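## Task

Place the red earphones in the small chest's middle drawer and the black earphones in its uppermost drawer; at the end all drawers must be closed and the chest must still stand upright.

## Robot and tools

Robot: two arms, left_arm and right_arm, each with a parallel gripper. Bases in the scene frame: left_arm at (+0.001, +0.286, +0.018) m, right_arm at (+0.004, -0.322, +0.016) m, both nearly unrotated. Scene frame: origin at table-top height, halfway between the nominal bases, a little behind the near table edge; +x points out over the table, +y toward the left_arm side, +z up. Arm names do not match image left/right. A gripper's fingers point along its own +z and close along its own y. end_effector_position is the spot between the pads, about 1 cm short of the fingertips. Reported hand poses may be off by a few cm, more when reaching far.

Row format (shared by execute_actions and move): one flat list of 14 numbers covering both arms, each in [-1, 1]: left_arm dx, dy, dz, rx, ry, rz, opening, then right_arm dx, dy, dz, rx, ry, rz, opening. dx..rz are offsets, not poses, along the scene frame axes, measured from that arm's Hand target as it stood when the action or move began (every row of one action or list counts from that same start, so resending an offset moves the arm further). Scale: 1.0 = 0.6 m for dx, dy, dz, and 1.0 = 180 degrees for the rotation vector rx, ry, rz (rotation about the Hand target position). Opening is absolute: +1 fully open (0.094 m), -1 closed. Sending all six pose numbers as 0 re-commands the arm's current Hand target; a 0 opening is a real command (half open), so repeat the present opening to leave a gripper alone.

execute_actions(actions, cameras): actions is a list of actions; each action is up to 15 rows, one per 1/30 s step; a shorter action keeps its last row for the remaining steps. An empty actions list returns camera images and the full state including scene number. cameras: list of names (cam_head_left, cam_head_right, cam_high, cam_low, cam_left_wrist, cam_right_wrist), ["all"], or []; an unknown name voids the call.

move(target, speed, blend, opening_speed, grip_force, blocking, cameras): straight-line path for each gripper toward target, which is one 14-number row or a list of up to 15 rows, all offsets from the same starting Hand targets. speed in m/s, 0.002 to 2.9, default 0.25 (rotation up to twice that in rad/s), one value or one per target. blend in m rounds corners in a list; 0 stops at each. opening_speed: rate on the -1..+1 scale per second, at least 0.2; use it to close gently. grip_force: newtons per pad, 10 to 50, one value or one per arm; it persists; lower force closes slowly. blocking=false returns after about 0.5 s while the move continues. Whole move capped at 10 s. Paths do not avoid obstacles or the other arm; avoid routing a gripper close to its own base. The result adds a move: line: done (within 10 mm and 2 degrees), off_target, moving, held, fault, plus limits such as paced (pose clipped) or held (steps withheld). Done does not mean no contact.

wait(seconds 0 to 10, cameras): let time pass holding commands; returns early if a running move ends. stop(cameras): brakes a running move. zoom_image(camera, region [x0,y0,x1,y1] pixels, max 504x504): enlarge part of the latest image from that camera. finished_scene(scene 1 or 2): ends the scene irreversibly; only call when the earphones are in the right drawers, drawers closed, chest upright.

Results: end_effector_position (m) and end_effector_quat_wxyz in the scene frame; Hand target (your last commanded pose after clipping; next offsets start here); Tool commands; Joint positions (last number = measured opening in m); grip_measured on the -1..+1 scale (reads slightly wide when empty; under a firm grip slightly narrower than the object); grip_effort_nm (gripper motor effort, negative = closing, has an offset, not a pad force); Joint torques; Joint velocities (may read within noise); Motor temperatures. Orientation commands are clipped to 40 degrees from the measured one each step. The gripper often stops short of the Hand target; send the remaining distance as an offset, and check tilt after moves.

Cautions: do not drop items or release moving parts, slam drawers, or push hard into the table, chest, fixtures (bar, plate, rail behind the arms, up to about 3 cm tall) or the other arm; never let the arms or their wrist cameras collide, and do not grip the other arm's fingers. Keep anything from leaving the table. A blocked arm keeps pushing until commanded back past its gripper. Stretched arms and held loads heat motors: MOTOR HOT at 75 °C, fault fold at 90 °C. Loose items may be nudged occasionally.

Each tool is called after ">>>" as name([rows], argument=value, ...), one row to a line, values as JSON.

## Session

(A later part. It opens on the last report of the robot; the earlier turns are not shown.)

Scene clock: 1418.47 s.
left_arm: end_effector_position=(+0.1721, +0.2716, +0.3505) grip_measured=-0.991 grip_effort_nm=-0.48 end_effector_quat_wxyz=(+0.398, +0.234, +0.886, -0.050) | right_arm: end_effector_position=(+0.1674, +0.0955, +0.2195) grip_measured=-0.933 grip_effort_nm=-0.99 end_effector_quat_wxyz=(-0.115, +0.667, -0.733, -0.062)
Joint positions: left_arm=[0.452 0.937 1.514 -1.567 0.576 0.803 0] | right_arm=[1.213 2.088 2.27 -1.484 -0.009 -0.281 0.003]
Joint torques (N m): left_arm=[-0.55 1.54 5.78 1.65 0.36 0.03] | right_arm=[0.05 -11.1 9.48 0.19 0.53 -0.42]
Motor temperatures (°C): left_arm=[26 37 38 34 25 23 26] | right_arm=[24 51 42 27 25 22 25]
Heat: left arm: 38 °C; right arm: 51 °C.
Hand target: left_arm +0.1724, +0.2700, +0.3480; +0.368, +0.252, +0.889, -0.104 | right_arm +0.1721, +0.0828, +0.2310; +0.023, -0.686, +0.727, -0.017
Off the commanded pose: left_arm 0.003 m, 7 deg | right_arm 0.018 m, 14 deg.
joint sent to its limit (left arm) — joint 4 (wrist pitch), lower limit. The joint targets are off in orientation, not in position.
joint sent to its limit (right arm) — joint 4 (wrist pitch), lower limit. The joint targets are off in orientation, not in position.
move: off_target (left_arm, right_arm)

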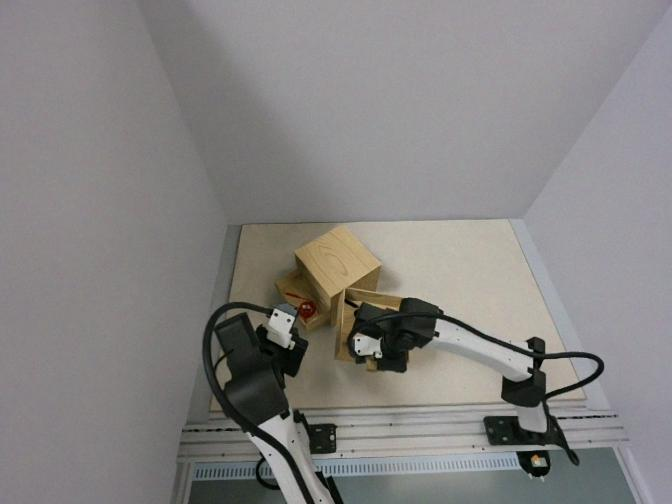

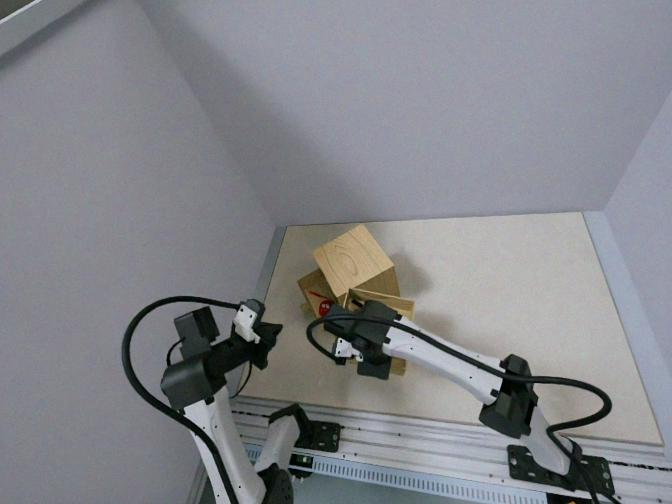

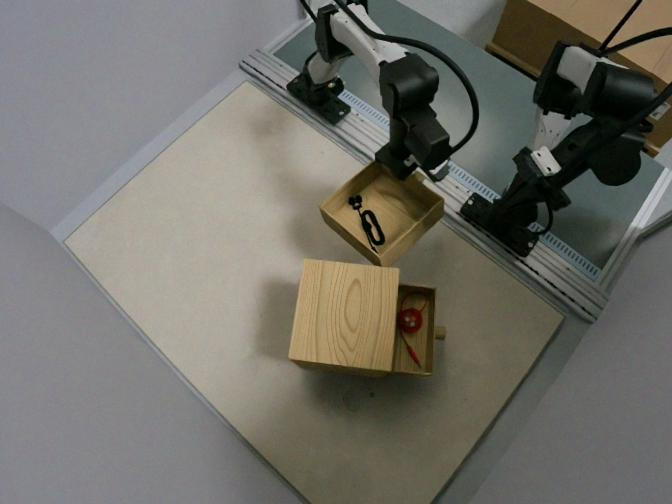

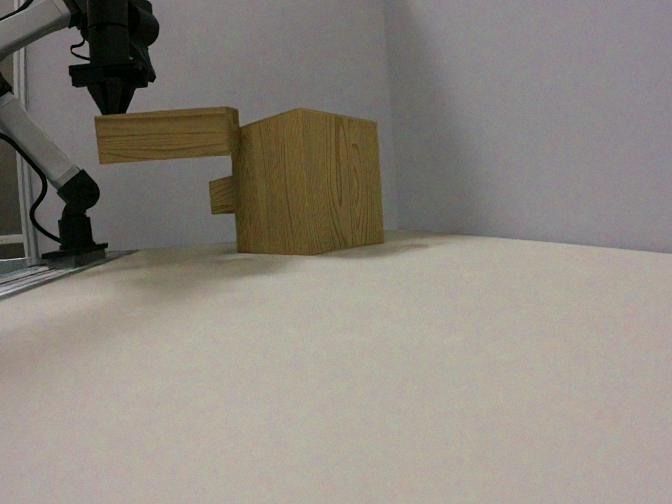

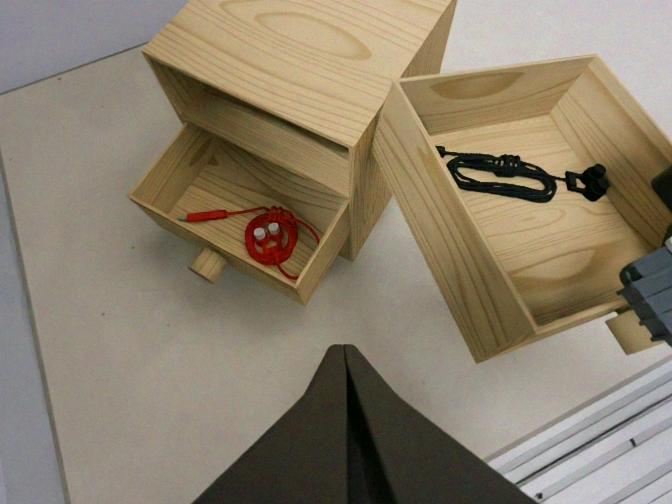

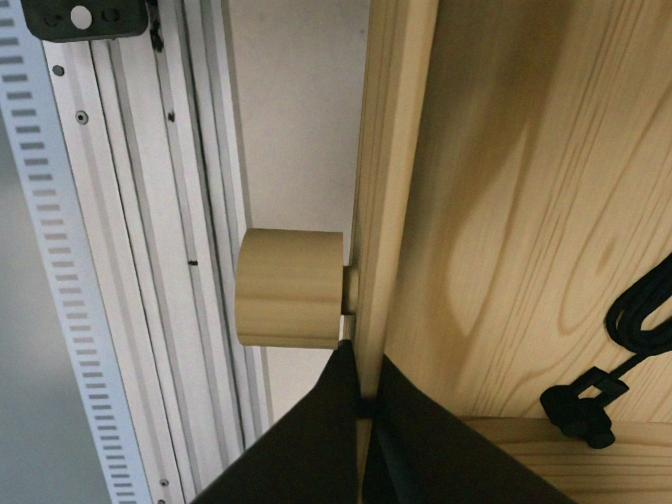

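>>> move(target=[0,0,0,0,0,0,-1,0.015,-0.4,0,0,0,-0.072,-1], speed=0.15, cameras=["cam_head_right","cam_high","cam_left_wrist"])

Scene clock: 1481.87 s.
left_arm: end_effector_position=(+0.1721, +0.2715, +0.3505) grip_measured=-0.991 grip_effort_nm=-0.48 end_effector_quat_wxyz=(+0.398, +0.234, +0.886, -0.050) | right_arm: end_effector_position=(+0.1923, -0.1380, +0.2280) grip_measured=-0.933 grip_effort_nm=-1.00 end_effector_quat_wxyz=(+0.090, -0.596, +0.798, +0.004)
Joint positions: left_arm=[0.452 0.937 1.514 -1.567 0.576 0.803 0] | right_arm=[0.8 1.409 1.508 -1.484 0.015 -0.501 0.003]
Joint torques (N m): left_arm=[-0.55 1.54 5.79 1.64 0.35 0.03] | right_arm=[-0.34 -7.02 5.14 -0.01 0.27 -0.13]
Motor temperatures (°C): left_arm=[26 33 37 35 25 23 26] | right_arm=[23 59 44 27 25 22 25]
Heat: left arm: 37 °C; right arm: 59 °C.
Hand target: left_arm +0.1724, +0.2700, +0.3480; +0.368, +0.252, +0.889, -0.104 | right_arm +0.1812, -0.1572, +0.2309; +0.020, -0.600, +0.800, -0.019
Off the commanded pose: left_arm 0.003 m, 7 deg | right_arm 0.022 m, 8 deg.
joint sent to its limit (left arm) — joint 4 (wrist pitch), lower limit. The joint targets are off in orientation, not in position.
joint sent to its limit (right arm) — joint 4 (wrist pitch), lower limit. The joint targets are off in orientation, not in position.
move: off_target (left_arm, right_arm)
Images, in order (width x height): cam_head_right 672x504, cam_high 672x504, cam_left_wrist 672x504.

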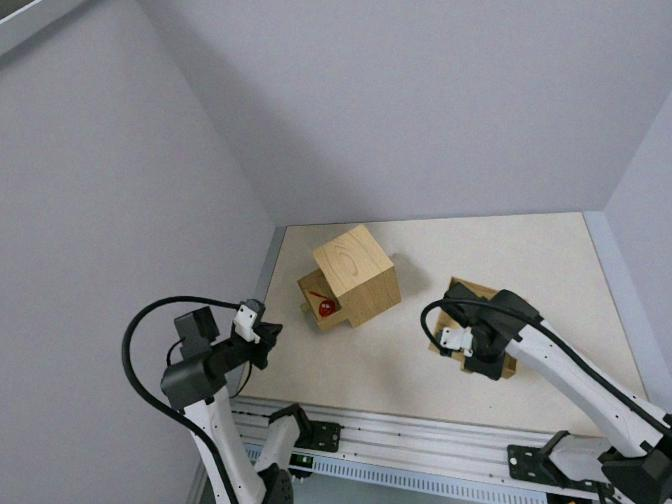

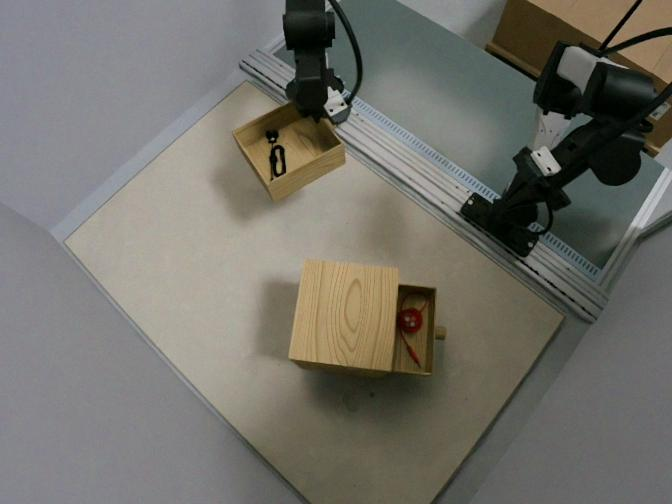

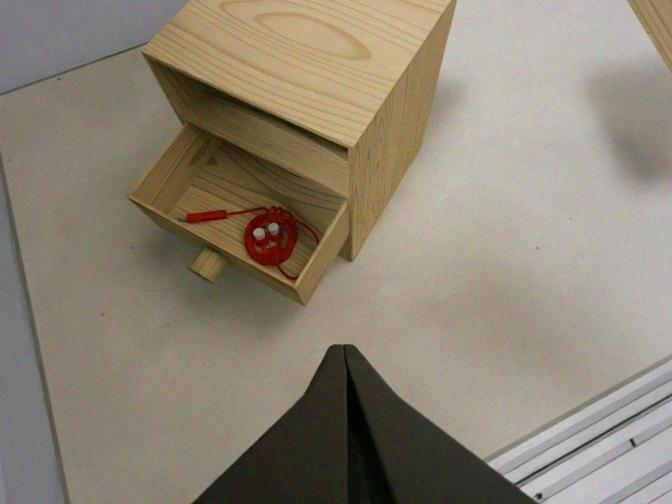

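>>> move([
  [0,0,0,0,0,0,-1,0,0,-0.27,0,0,0,-1],
  [0,0,0,0,0,0,-1,0,0,-0.318,0,0,0,-1],
], speed=[0.15,0.04], cameras=["cam_high","cam_left_wrist"])

>>> move([
  [0,0,0,0,0,0,-1,0,0,0,0,0,0,0],
  [0,0,0,0,0,0,-1,0,-0.1,0.3,0,0,0,0],
], speed=0.15, opening_speed=1, cameras=["cam_head_right","cam_high"])

Scene clock: 1500.57 s.
left_arm: end_effector_position=(+0.1721, +0.2715, +0.3505) grip_measured=-0.991 grip_effort_nm=-0.48 end_effector_quat_wxyz=(+0.398, +0.234, +0.886, -0.050) | right_arm: end_effector_position=(+0.1822, -0.1570, +0.0466) grip_measured=-0.933 grip_effort_nm=-0.99 end_effector_quat_wxyz=(+0.025, -0.598, +0.800, -0.023)
Joint positions: left_arm=[0.452 0.937 1.514 -1.567 0.576 0.803 0] | right_arm=[0.8 1.482 0.85 -0.89 0.05 -0.503 0.003]
Joint torques (N m): left_arm=[-0.55 1.54 5.78 1.65 0.35 0.03] | right_arm=[-0.21 -4.23 4.04 0.7 -0.02 -0.08]
Motor temperatures (°C): left_arm=[26 33 37 35 25 23 26] | right_arm=[23 54 42 27 25 22 25]
Heat: left arm: 37 °C; right arm: 54 °C.
Hand target: left_arm +0.1724, +0.2700, +0.3480; +0.368, +0.252, +0.889, -0.104 | right_arm +0.1812, -0.1572, +0.0402; +0.020, -0.600, +0.800, -0.019
Off the commanded pose: left_arm 0.003 m, 7 deg | right_arm 0.007 m, 1 deg.
joint sent to its limit (left arm) — joint 4 (wrist pitch), lower limit. The joint targets are off in orientation, not in position.
move: off_target (left_arm)
Images, in order (width x height): cam_high 672x504, cam_left_wrist 672x504.

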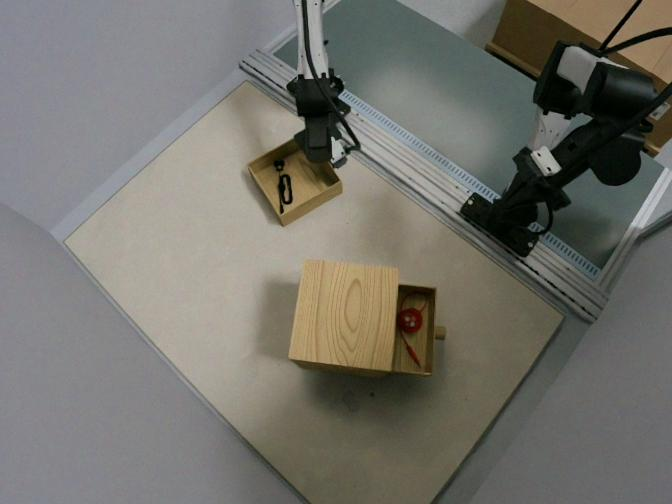

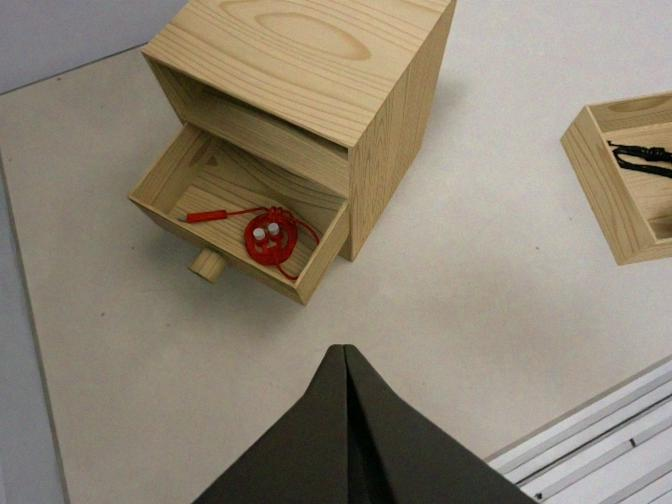

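Scene clock: 1503.73 s.
left_arm: end_effector_position=(+0.1721, +0.2715, +0.3505) grip_measured=-0.991 grip_effort_nm=-0.48 end_effector_quat_wxyz=(+0.398, +0.234, +0.886, -0.050) | right_arm: end_effector_position=(+0.1942, -0.2096, +0.2157) grip_measured=-0.002 grip_effort_nm=0.14 end_effector_quat_wxyz=(+0.083, -0.595, +0.799, -0.029)
Joint positions: left_arm=[0.452 0.937 1.514 -1.567 0.576 0.803 0] | right_arm=[0.581 1.251 1.339 -1.483 0.042 -0.722 0.047]
Joint torques (N m): left_arm=[-0.54 1.55 5.78 1.65 0.35 0.02] | right_arm=[-0.44 -3.9 7.13 -0.04 -0.07 -0.11]
Heat: left arm: 37 °C; right arm: 53 °C.
Hand target: left_arm +0.1724, +0.2700, +0.3480; +0.368, +0.252, +0.889, -0.104 | right_arm +0.1812, -0.2171, +0.2202; +0.021, -0.600, +0.800, -0.019
Off the commanded pose: left_arm 0.003 m, 7 deg | right_arm 0.016 m, 7 deg.
joint sent to its limit (left arm) — joint 4 (wrist pitch), lower limit. The joint targets are off in orientation, not in position.
joint sent to its limit (right arm) — joint 4 (wrist pitch), lower limit. The joint targets are off in orientation, not in position.
move: off_target (left_arm, right_arm)
Images, in order (width x height): cam_head_right 672x504, cam_high 672x504.

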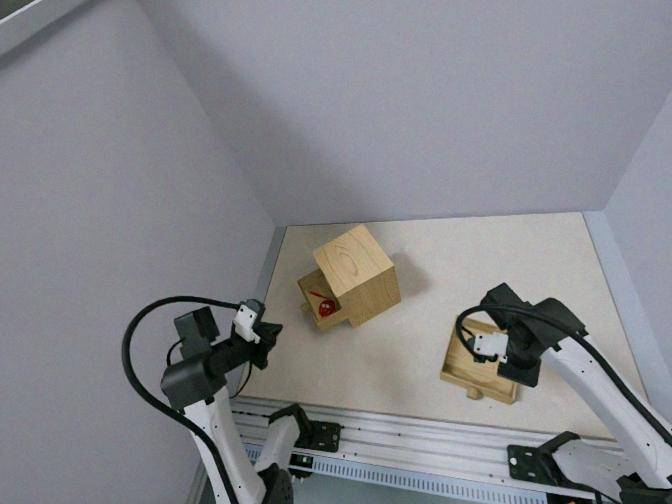

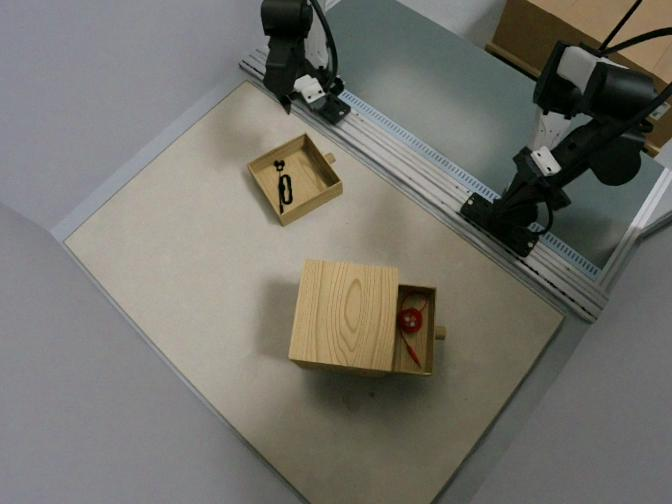

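>>> move(target=[0.155,0.2,-0.28,0,0,-0.119,-1,0,-0.1,0,0,0,0,0], cameras=["cam_high","cam_left_wrist"])

Scene clock: 1523.43 s.
left_arm: end_effector_position=(+0.2584, +0.3833, +0.1761) grip_measured=-0.991 grip_effort_nm=-0.48 end_effector_quat_wxyz=(+0.333, +0.403, +0.833, -0.183) | right_arm: end_effector_position=(+0.2015, -0.2722, +0.2254) grip_measured=-0.002 grip_effort_nm=0.14 end_effector_quat_wxyz=(+0.107, -0.593, +0.796, -0.058)
Joint positions: left_arm=[0.77 1.657 1.3 -1.405 0.742 1.752 0] | right_arm=[0.278 1.137 1.297 -1.483 0.023 -1.023 0.047]
Joint torques (N m): left_arm=[0.28 -5.23 9.51 0.07 0.52 0.37] | right_arm=[-0.4 -3.23 4.42 0.11 -0.07 -0.11]
Motor temperatures (°C): left_arm=[26 33 37 35 25 23 26] | right_arm=[23 48 42 27 25 22 24]
Heat: left arm: 37 °C; right arm: 48 °C.
Hand target: left_arm +0.2654, +0.3899, +0.1800; +0.343, +0.413, +0.827, -0.170 | right_arm +0.1812, -0.2772, +0.2202; +0.021, -0.600, +0.800, -0.019
Off the commanded pose: left_arm 0.010 m, 2 deg | right_arm 0.022 m, 11 deg.
joint sent to its limit (right arm) — joint 4 (wrist pitch), lower limit. The joint targets are off in orientation, not in position.
move: off_target (right_arm)
Images, in order (width x height): cam_high 672x504, cam_left_wrist 672x504.

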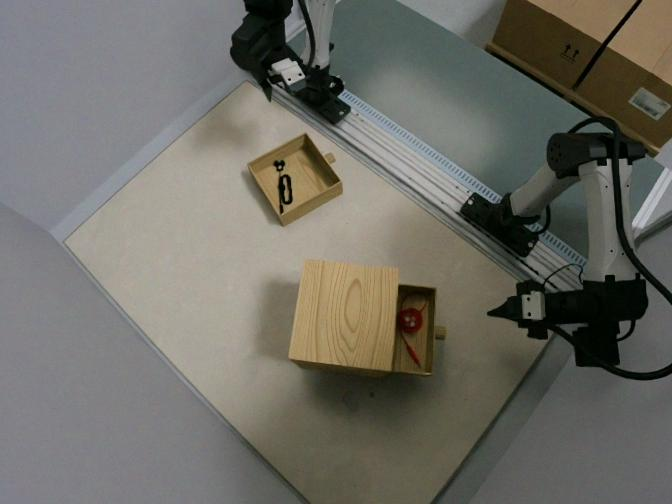

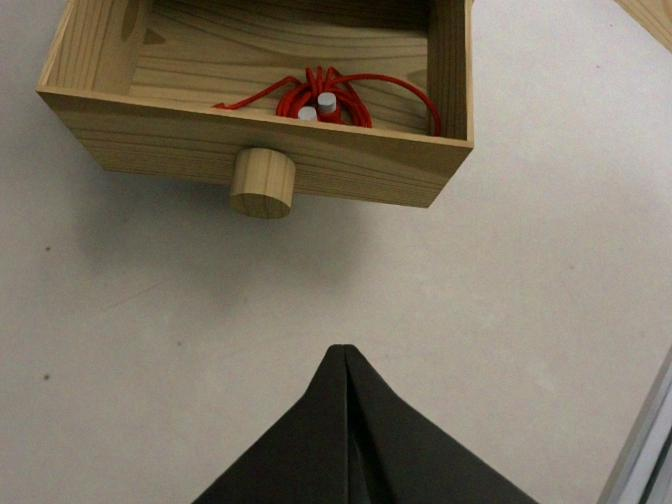

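>>> move([
  [0.015,0.01,-0.1,0,0,-0.04,-1,0,0,0,0,0,0,0],
  [0.055,-0.038,-0.1,0,0,-0.04,-1,0,0,0,0,0,0,0],
], speed=0.1, cameras=["cam_left_wrist"])

Scene clock: 1540.87 s.
left_arm: end_effector_position=(+0.2966, +0.3697, +0.1184) grip_measured=-0.991 grip_effort_nm=-0.48 end_effector_quat_wxyz=(+0.322, +0.463, +0.802, -0.196) | right_arm: end_effector_position=(+0.2015, -0.2722, +0.2254) grip_measured=-0.002 grip_effort_nm=0.14 end_effector_quat_wxyz=(+0.107, -0.593, +0.796, -0.058)
Joint positions: left_arm=[0.643 1.821 1.256 -1.188 0.741 1.767 0] | right_arm=[0.278 1.137 1.297 -1.483 0.023 -1.023 0.047]
Joint torques (N m): left_arm=[-0.36 -9.02 5.35 0.24 0.59 0.07] | right_arm=[-0.42 -3.28 4.45 0.11 -0.07 -0.12]
Heat: left arm: 37 °C; right arm: 45 °C.
Hand target: left_arm +0.2984, +0.3671, +0.1200; +0.331, +0.464, +0.799, -0.192 | right_arm +0.1812, -0.2772, +0.2202; +0.021, -0.600, +0.800, -0.019
Off the commanded pose: left_arm 0.004 m, 1 deg | right_arm 0.022 m, 11 deg.
joint sent to its limit (right arm) — joint 4 (wrist pitch), lower limit. The joint targets are off in orientation, not in position.
move: off_target (right_arm)
Images, in order (width x height): cam_left_wrist 672x504.

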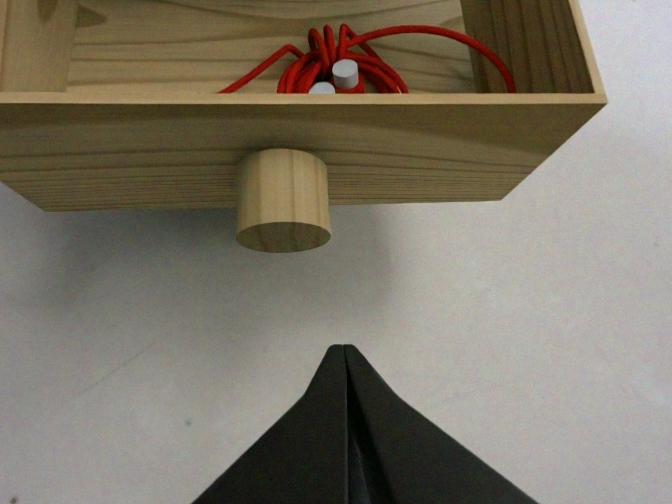

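>>> move([
  [0.025,0.014,0.01,0,0,0,-1,0,0,0,0,0,0,0],
  [0.1,-0.116,0.014,0,0,0,-1,0,0,0,0,0,0,0],
], speed=0.07, cameras=["cam_left_wrist","cam_high"])

Scene clock: 1549.33 s.
left_arm: end_effector_position=(+0.3570, +0.3003, +0.1208) grip_measured=-0.991 grip_effort_nm=-0.48 end_effector_quat_wxyz=(+0.317, +0.459, +0.805, -0.202) | right_arm: end_effector_position=(+0.2015, -0.2722, +0.2254) grip_measured=-0.002 grip_effort_nm=0.14 end_effector_quat_wxyz=(+0.107, -0.593, +0.796, -0.058)
Joint positions: left_arm=[0.36 1.824 1.267 -0.945 0.754 1.374 0] | right_arm=[0.278 1.137 1.297 -1.483 0.023 -1.023 0.047]
Joint torques (N m): left_arm=[-0.5 -11.12 5.83 0.91 0.54 0.06] | right_arm=[-0.4 -3.26 4.46 0.11 -0.07 -0.12]
Heat: left arm: 37 °C; right arm: 44 °C.
Hand target: left_arm +0.3584, +0.2975, +0.1285; +0.331, +0.464, +0.799, -0.191 | right_arm +0.1812, -0.2772, +0.2202; +0.021, -0.600, +0.800, -0.019
Off the commanded pose: left_arm 0.008 m, 2 deg | right_arm 0.022 m, 11 deg.
joint sent to its limit (right arm) — joint 4 (wrist pitch), lower limit. The joint targets are off in orientation, not in position.
move: off_target (right_arm)
Images, in order (width x height): cam_high 672x504, cam_left_wrist 672x504.

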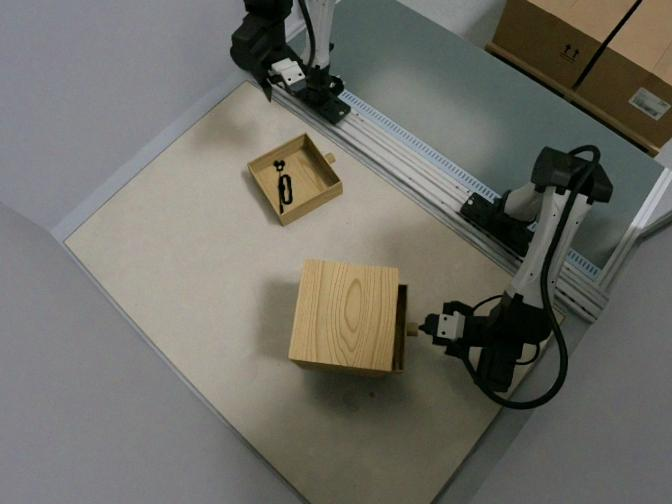

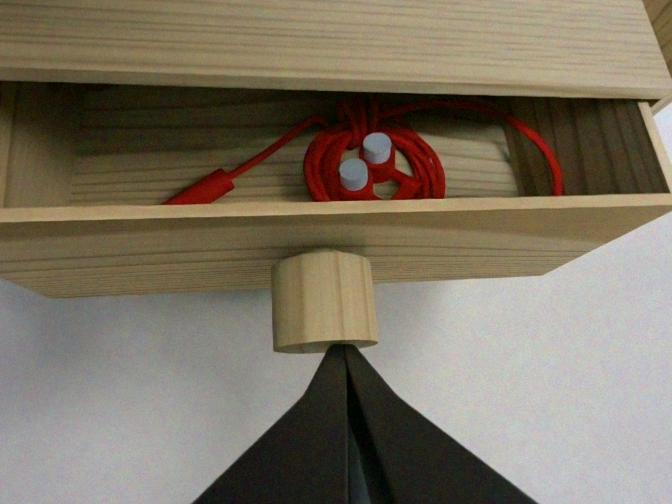

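>>> move(target=[0.035,-0.05,0.0,0,0,0,-1,0,0,0,0,0,0,0], speed=0.07, cameras=["cam_left_wrist","cam_high"])

Scene clock: 1556.37 s.
left_arm: end_effector_position=(+0.3734, +0.2723, +0.1216) grip_measured=-0.991 grip_effort_nm=-0.48 end_effector_quat_wxyz=(+0.314, +0.454, +0.809, -0.203) | right_arm: end_effector_position=(+0.2015, -0.2722, +0.2254) grip_measured=-0.002 grip_effort_nm=0.14 end_effector_quat_wxyz=(+0.107, -0.593, +0.796, -0.058)
Joint positions: left_arm=[0.263 1.824 1.267 -0.857 0.74 1.231 0] | right_arm=[0.278 1.137 1.297 -1.483 0.023 -1.023 0.047]
Joint torques (N m): left_arm=[-1.22 -10.1 6.82 1.27 0.51 0.06] | right_arm=[-0.4 -3.25 4.45 0.11 -0.07 -0.12]
Motor temperatures (°C): left_arm=[26 38 37 32 25 23 26] | right_arm=[23 44 41 27 25 22 24]
Heat: left arm: 38 °C; right arm: 44 °C.
Hand target: left_arm +0.3794, +0.2675, +0.1285; +0.331, +0.464, +0.799, -0.191 | right_arm +0.1812, -0.2772, +0.2202; +0.021, -0.600, +0.800, -0.019
Off the commanded pose: left_arm 0.010 m, 3 deg | right_arm 0.022 m, 11 deg.
joint sent to its limit (right arm) — joint 4 (wrist pitch), lower limit. The joint targets are off in orientation, not in position.
move: off_target (left_arm, right_arm)
Images, in order (width x height): cam_high 672x504, cam_left_wrist 672x504.

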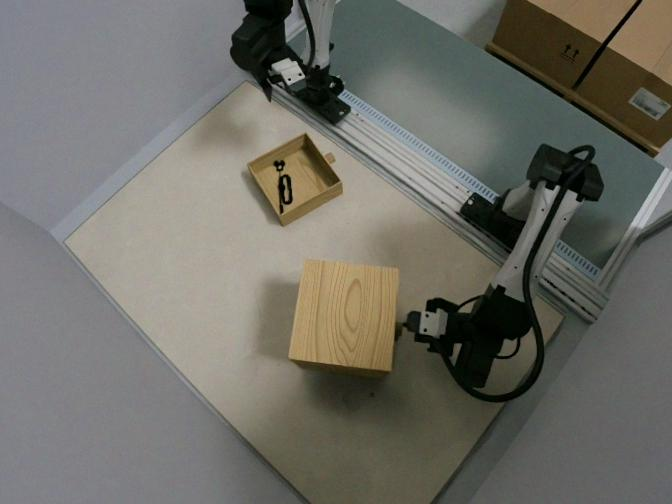

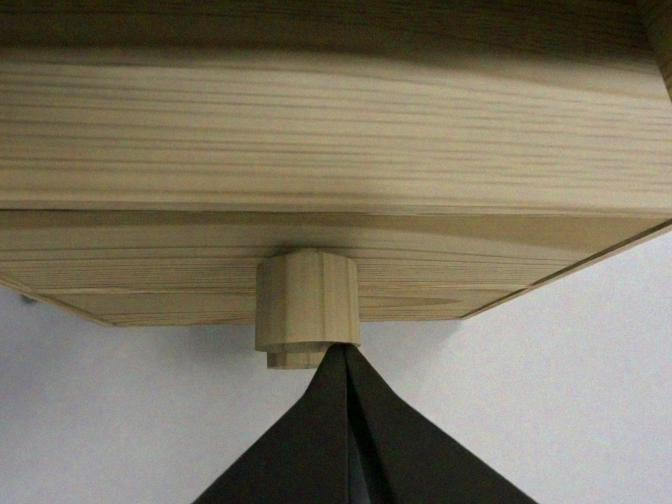

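>>> move([
  [-0.083,0.17,0.05,0,0,0,-1,0,0,0,0,0,0,0],
  [-0.083,0.17,0.167,0.0507,-0.508,-0.2055,-0.2,0,0,0,0,0,0,0],
], speed=0.25, cameras=["cam_left_wrist","cam_head_right","cam_high"])

Scene clock: 1571.17 s.
left_arm: end_effector_position=(+0.3394, +0.3783, +0.2234) grip_measured=-0.202 grip_effort_nm=0.12 end_effector_quat_wxyz=(+0.648, +0.645, +0.303, +0.267) | right_arm: end_effector_position=(+0.2015, -0.2722, +0.2254) grip_measured=-0.002 grip_effort_nm=0.14 end_effector_quat_wxyz=(+0.107, -0.593, +0.796, -0.058)
Joint positions: left_arm=[0.751 1.604 0.796 0.212 1.499 2.092 0.037] | right_arm=[0.278 1.137 1.297 -1.483 0.023 -1.023 0.047]
Joint torques (N m): left_arm=[0.05 -7.08 5.9 1.86 1.02 0.22] | right_arm=[-0.39 -3.23 4.44 0.11 -0.07 -0.12]
Heat: left arm: 39 °C; right arm: 43 °C.
Hand target: left_arm +0.3296, +0.3694, +0.2286; +0.689, +0.686, +0.168, +0.163 | right_arm +0.1812, -0.2772, +0.2202; +0.021, -0.600, +0.800, -0.019
Off the commanded pose: left_arm 0.014 m, 21 deg | right_arm 0.022 m, 11 deg.
joint sent to its limit (left arm) — joint 5 (wrist yaw), upper limit; joint 6 (wrist roll), upper limit. The joint targets are off in orientation, not in position.
joint sent to its limit (right arm) — joint 4 (wrist pitch), lower limit. The joint targets are off in orientation, not in position.
move: off_target (left_arm, right_arm); target 2's new opening was sent with left_arm's hand 0.014 m and 21 deg from that target
Images, in order (width x height): cam_head_right 672x504, cam_high 672x504, cam_left_wrist 672x504.

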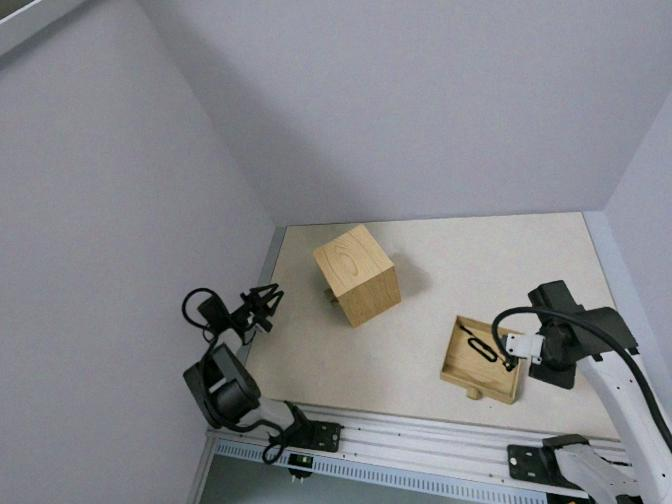

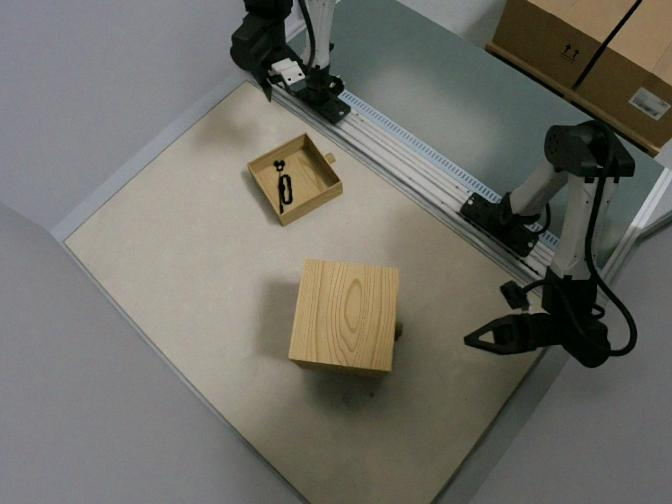

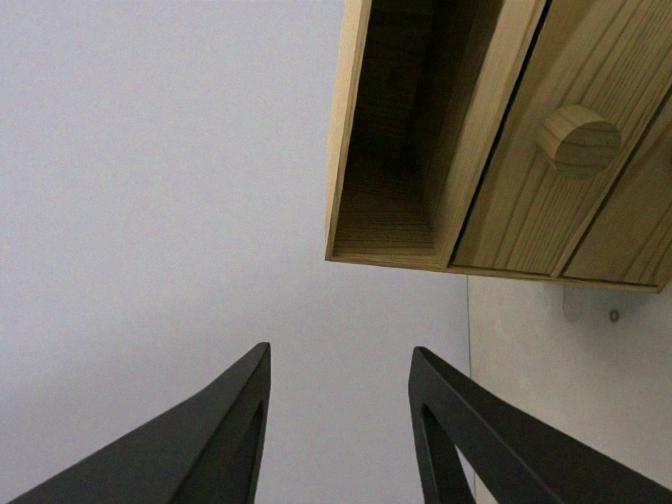

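>>> move(target=[0.09,-0.13,0,0,0,0,-0.2,0,0,0,0,0,0,0], speed=0.12, cameras=["cam_left_wrist","cam_high"])

Scene clock: 1586.37 s.
left_arm: end_effector_position=(+0.3850, +0.2949, +0.2193) grip_measured=-0.202 grip_effort_nm=0.12 end_effector_quat_wxyz=(+0.677, +0.685, +0.207, +0.173) | right_arm: end_effector_position=(+0.2015, -0.2722, +0.2254) grip_measured=-0.002 grip_effort_nm=0.14 end_effector_quat_wxyz=(+0.107, -0.593, +0.796, -0.058)
Joint positions: left_arm=[0.466 1.751 0.937 0.216 1.5 2.092 0.037] | right_arm=[0.278 1.137 1.297 -1.483 0.023 -1.023 0.047]
Joint torques (N m): left_arm=[-0.46 -5.7 10.18 1.74 1.01 0.22] | right_arm=[-0.42 -3.25 4.44 0.11 -0.07 -0.12]
Heat: left arm: 38 °C; right arm: 42 °C.
Hand target: left_arm +0.3837, +0.2915, +0.2286; +0.689, +0.686, +0.168, +0.163 | right_arm +0.1812, -0.2772, +0.2202; +0.021, -0.600, +0.800, -0.019
Off the commanded pose: left_arm 0.010 m, 5 deg | right_arm 0.022 m, 11 deg.
joint sent to its limit (left arm) — joint 5 (wrist yaw), upper limit; joint 6 (wrist roll), upper limit. The joint targets still meet the commanded pose.
joint sent to its limit (right arm) — joint 4 (wrist pitch), lower limit. The joint targets are off in orientation, not in position.
move: off_target (left_arm, right_arm)
Images, in order (width x height): cam_high 672x504, cam_left_wrist 672x504.

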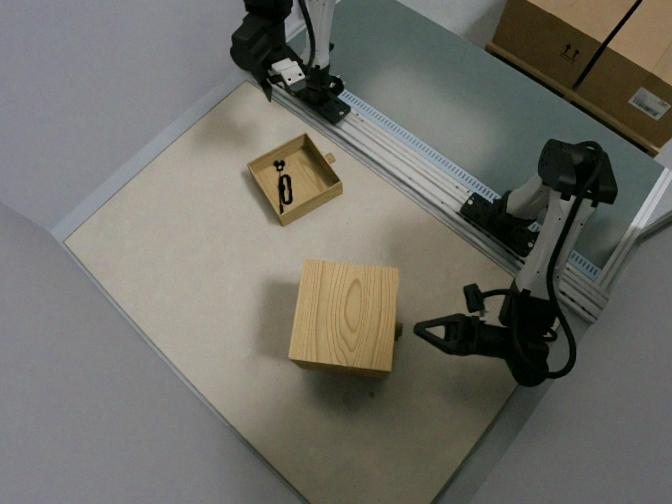

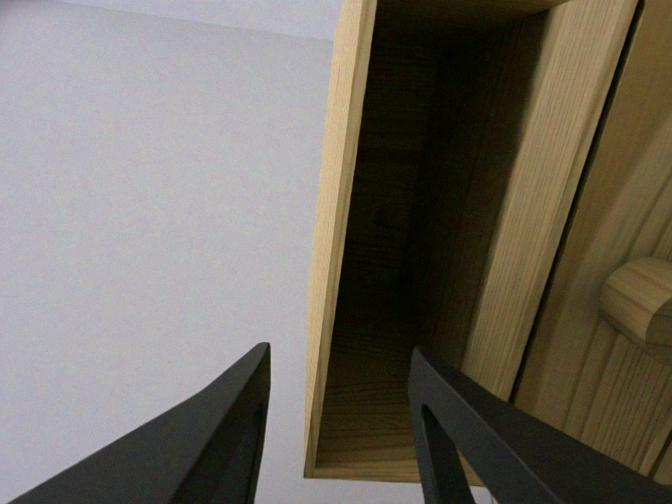

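>>> move([
  [0.033,-0.095,0.005,0,0,0,-0.2,0,0,0,0,0,0,0],
  [0.033,-0.095,0.005,0,0,0,-1,0,0,0,0,0,0,0],
], speed=0.1, opening_speed=0.8, cameras=["cam_left_wrist","cam_high"])

Scene clock: 1599.17 s.
left_arm: end_effector_position=(+0.4062, +0.2374, +0.2223) grip_measured=-0.924 grip_effort_nm=-1.03 end_effector_quat_wxyz=(+0.682, +0.688, +0.188, +0.161) | right_arm: end_effector_position=(+0.2015, -0.2722, +0.2254) grip_measured=-0.002 grip_effort_nm=0.14 end_effector_quat_wxyz=(+0.107, -0.593, +0.796, -0.058)
Joint positions: left_arm=[0.29 1.801 0.857 0.782 1.379 1.662 0.004] | right_arm=[0.278 1.137 1.297 -1.483 0.023 -1.023 0.047]
Joint torques (N m): left_arm=[-0.29 -8.21 7.53 2.53 0.3 -0.38] | right_arm=[-0.42 -3.28 4.44 0.11 -0.07 -0.13]
Heat: left arm: 39 °C; right arm: 41 °C.
Hand target: left_arm +0.4035, +0.2345, +0.2316; +0.689, +0.686, +0.168, +0.163 | right_arm +0.1812, -0.2772, +0.2202; +0.021, -0.600, +0.800, -0.019
Off the commanded pose: left_arm 0.010 m, 2 deg | right_arm 0.022 m, 11 deg.
joint sent to its limit (right arm) — joint 4 (wrist pitch), lower limit. The joint targets are off in orientation, not in position.
move: off_target (right_arm)
Images, in order (width x height): cam_high 672x504, cam_left_wrist 672x504.

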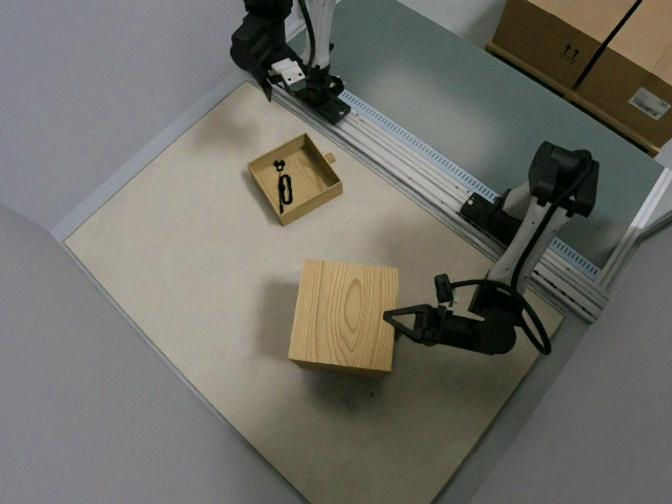

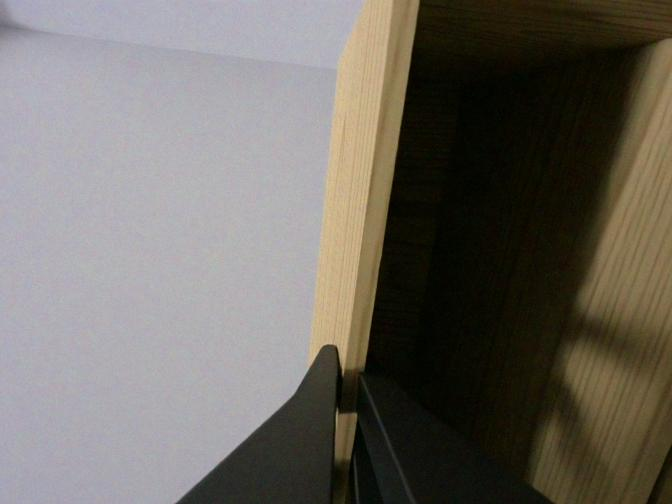

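>>> move(target=[-0.025,-0.245,0.002,0,0,0.289,-1,0,0,0,0,0,0,0], speed=0.08, cameras=["cam_left_wrist","cam_high","cam_head_right"])

Scene clock: 1613.33 s.
left_arm: end_effector_position=(+0.3817, +0.0920, +0.2221) grip_measured=-0.930 grip_effort_nm=-1.04 end_effector_quat_wxyz=(+0.540, +0.556, +0.449, +0.444) | right_arm: end_effector_position=(+0.2015, -0.2722, +0.2254) grip_measured=-0.002 grip_effort_nm=0.14 end_effector_quat_wxyz=(+0.107, -0.593, +0.796, -0.058)
Joint positions: left_arm=[-0.647 1.536 0.545 0.929 -0.425 1.544 0.003] | right_arm=[0.278 1.137 1.297 -1.483 0.023 -1.023 0.047]
Joint torques (N m): left_arm=[-0.49 -4.21 10.84 2.66 -0.3 -0.02] | right_arm=[-0.4 -3.25 4.45 0.11 -0.07 -0.12]
Motor temperatures (°C): left_arm=[26 38 39 39 25 23 27] | right_arm=[23 41 39 27 25 22 24]
Heat: left arm: 39 °C; right arm: 41 °C.
Hand target: left_arm +0.3884, +0.0875, +0.2327; +0.548, +0.543, +0.451, +0.449 | right_arm +0.1812, -0.2772, +0.2202; +0.021, -0.600, +0.800, -0.019
Off the commanded pose: left_arm 0.013 m, 2 deg | right_arm 0.022 m, 11 deg.
joint sent to its limit (right arm) — joint 4 (wrist pitch), lower limit. The joint targets are off in orientation, not in position.
move: off_target (left_arm, right_arm)
Images, in order (width x height): cam_head_right 672x504, cam_high 672x504, cam_left_wrist 672x504.

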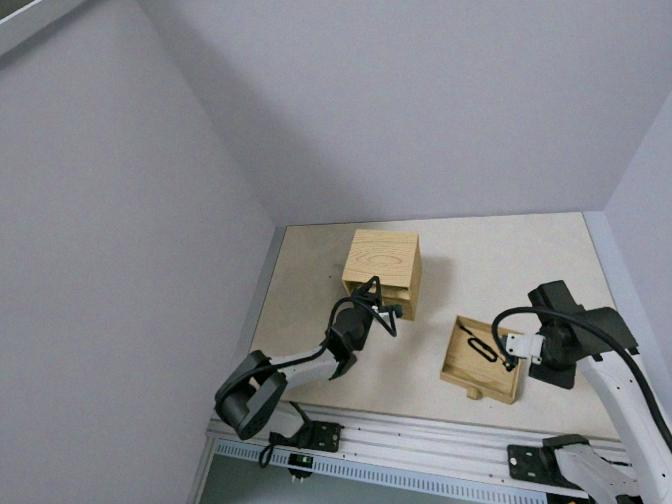

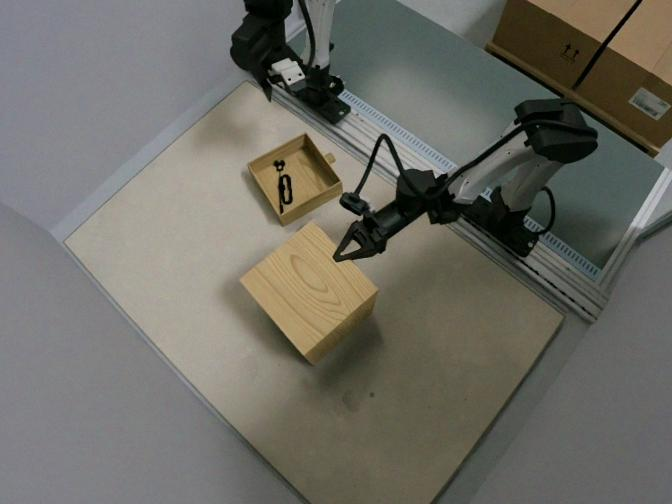

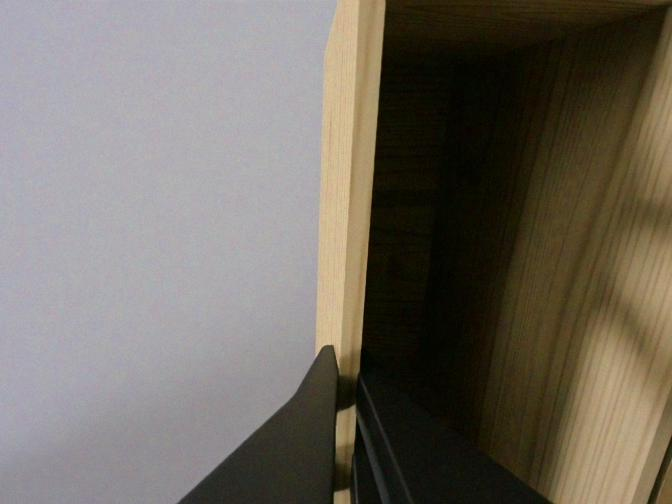

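>>> move([
  [-0.01,0,-0.012,0,0,0,-0.5,0,0,0,0,0,0,0],
  [-0.2,0.04,-0.01,0,0,0,-0.5,0,0,0,0,0,0,0],
  [-0.34,0.31,0.19,-0.422,0.288,0.2055,-1,0,0,0,0,0,0,0],
], speed=[0.05,0.15,0.25], cameras=["cam_left_wrist","cam_right_wrist","cam_high"])

Scene clock: 1631.27 s.
left_arm: end_effector_position=(+0.1836, +0.2733, +0.3411) grip_measured=-0.991 grip_effort_nm=-0.48 end_effector_quat_wxyz=(+0.361, +0.078, +0.929, -0.033) | right_arm: end_effector_position=(+0.2015, -0.2722, +0.2254) grip_measured=-0.002 grip_effort_nm=0.14 end_effector_quat_wxyz=(+0.107, -0.593, +0.796, -0.058)
Joint positions: left_arm=[0.094 0.926 1.489 -1.448 0.193 0.208 0] | right_arm=[0.278 1.137 1.297 -1.483 0.023 -1.023 0.047]
Joint torques (N m): left_arm=[0.62 1.54 8.76 1.93 0.11 0.28] | right_arm=[-0.4 -3.28 4.44 0.11 -0.07 -0.13]
Heat: left arm: 42 °C; right arm: 40 °C.
Hand target: left_arm +0.1845, +0.2736, +0.3467; +0.365, +0.083, +0.927, -0.032 | right_arm +0.1812, -0.2772, +0.2202; +0.021, -0.600, +0.800, -0.019
Off the commanded pose: left_arm 0.006 m, 1 deg | right_arm 0.022 m, 11 deg.
joint sent to its limit (right arm) — joint 4 (wrist pitch), lower limit. The joint targets are off in orientation, not in position.
move: off_target (right_arm)
Images, in order (width x height): cam_high 672x504, cam_left_wrist 672x504, cam_right_wrist 672x504.

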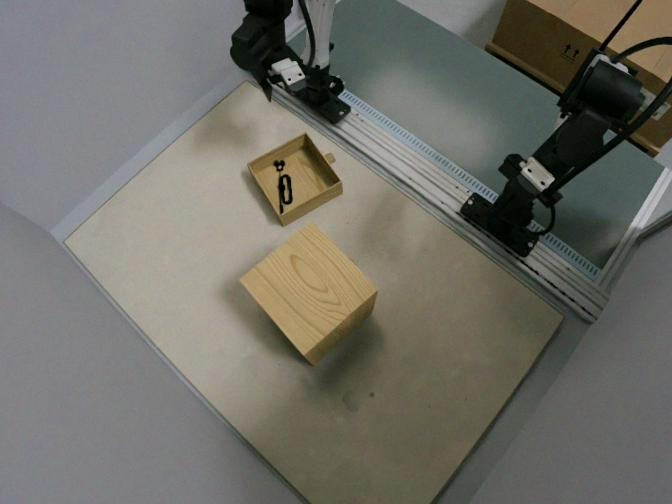

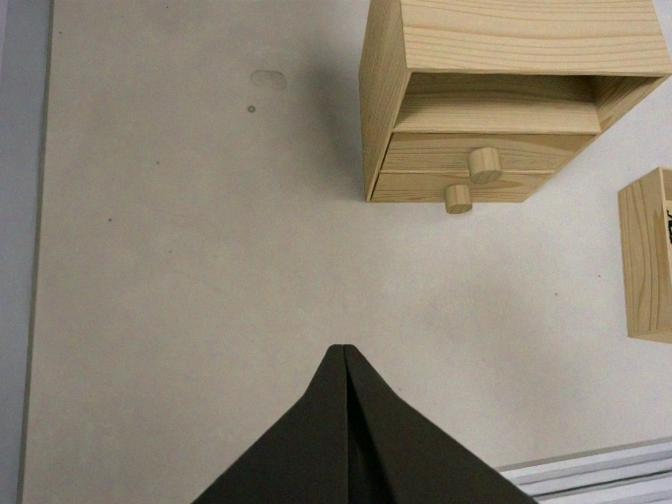

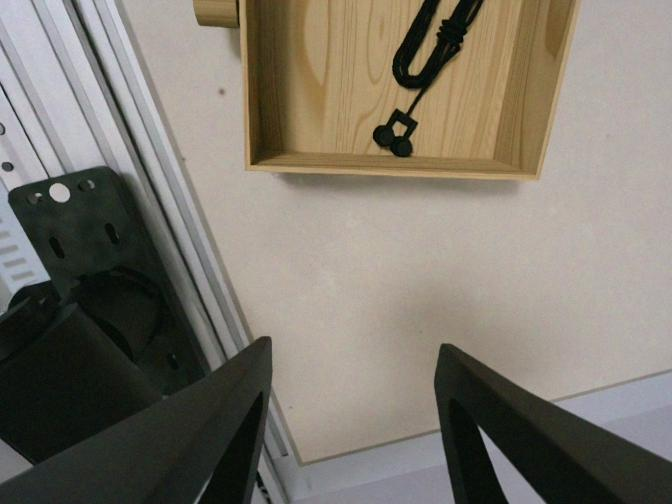

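>>> move([
  [0,0,0,0,0,0,-1,0,0.2,-0.18,0,0,0,0],
  [0,0,0,0,0,0,-1,0,0.2,-0.298,0,0,0,0],
  [0,0,0,0,0,0,-1,0,0.2,-0.298,0,0,0,-1],
], speed=[0.15,0.07,0.05], opening_speed=0.8, cameras=["cam_right_wrist","cam_head_right"])

Scene clock: 1658.07 s.
left_arm: end_effector_position=(+0.1836, +0.2732, +0.3411) grip_measured=-0.991 grip_effort_nm=-0.48 end_effector_quat_wxyz=(+0.361, +0.078, +0.929, -0.033) | right_arm: end_effector_position=(+0.1856, -0.1562, +0.0455) grip_measured=-0.931 grip_effort_nm=-0.96 end_effector_quat_wxyz=(+0.029, -0.598, +0.801, -0.022)
Joint positions: left_arm=[0.094 0.926 1.489 -1.448 0.193 0.208 0] | right_arm=[0.791 1.487 0.849 -0.875 0.049 -0.511 0.003]
Joint torques (N m): left_arm=[0.62 1.52 8.8 1.93 0.11 0.29] | right_arm=[0.5 -4.79 4.36 0.49 -0.01 0]
Heat: left arm: 42 °C; right arm: 39 °C.
Hand target: left_arm +0.1845, +0.2735, +0.3467; +0.365, +0.083, +0.927, -0.033 | right_arm +0.1811, -0.1571, +0.0414; +0.021, -0.600, +0.800, -0.019
Off the commanded pose: left_arm 0.006 m, 1 deg | right_arm 0.006 m, 1 deg.
move: done
Images, in order (width x height): cam_head_right 672x504, cam_right_wrist 672x504.

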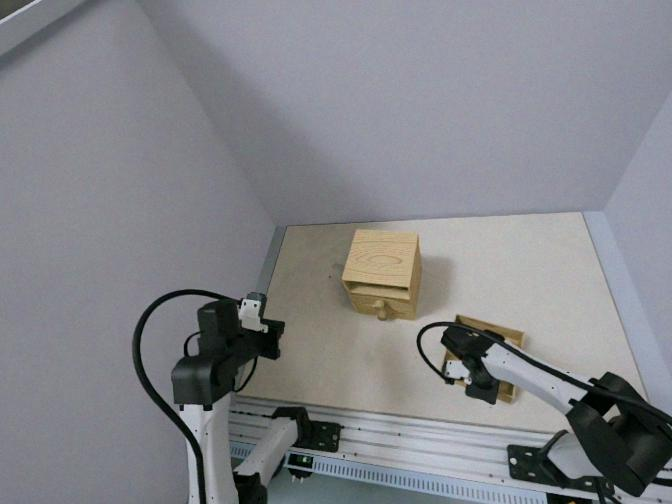

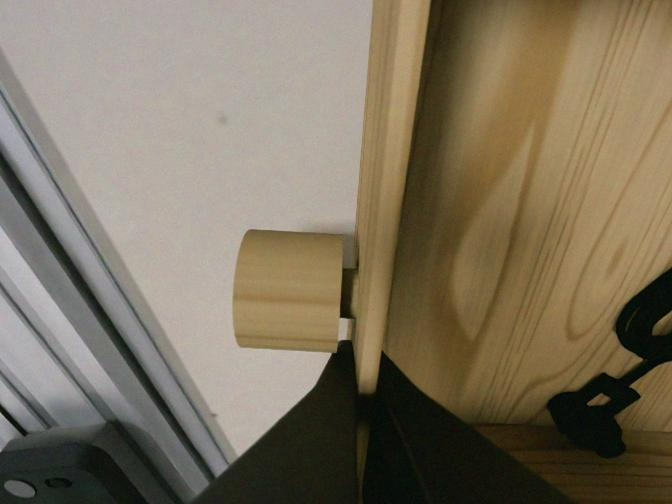

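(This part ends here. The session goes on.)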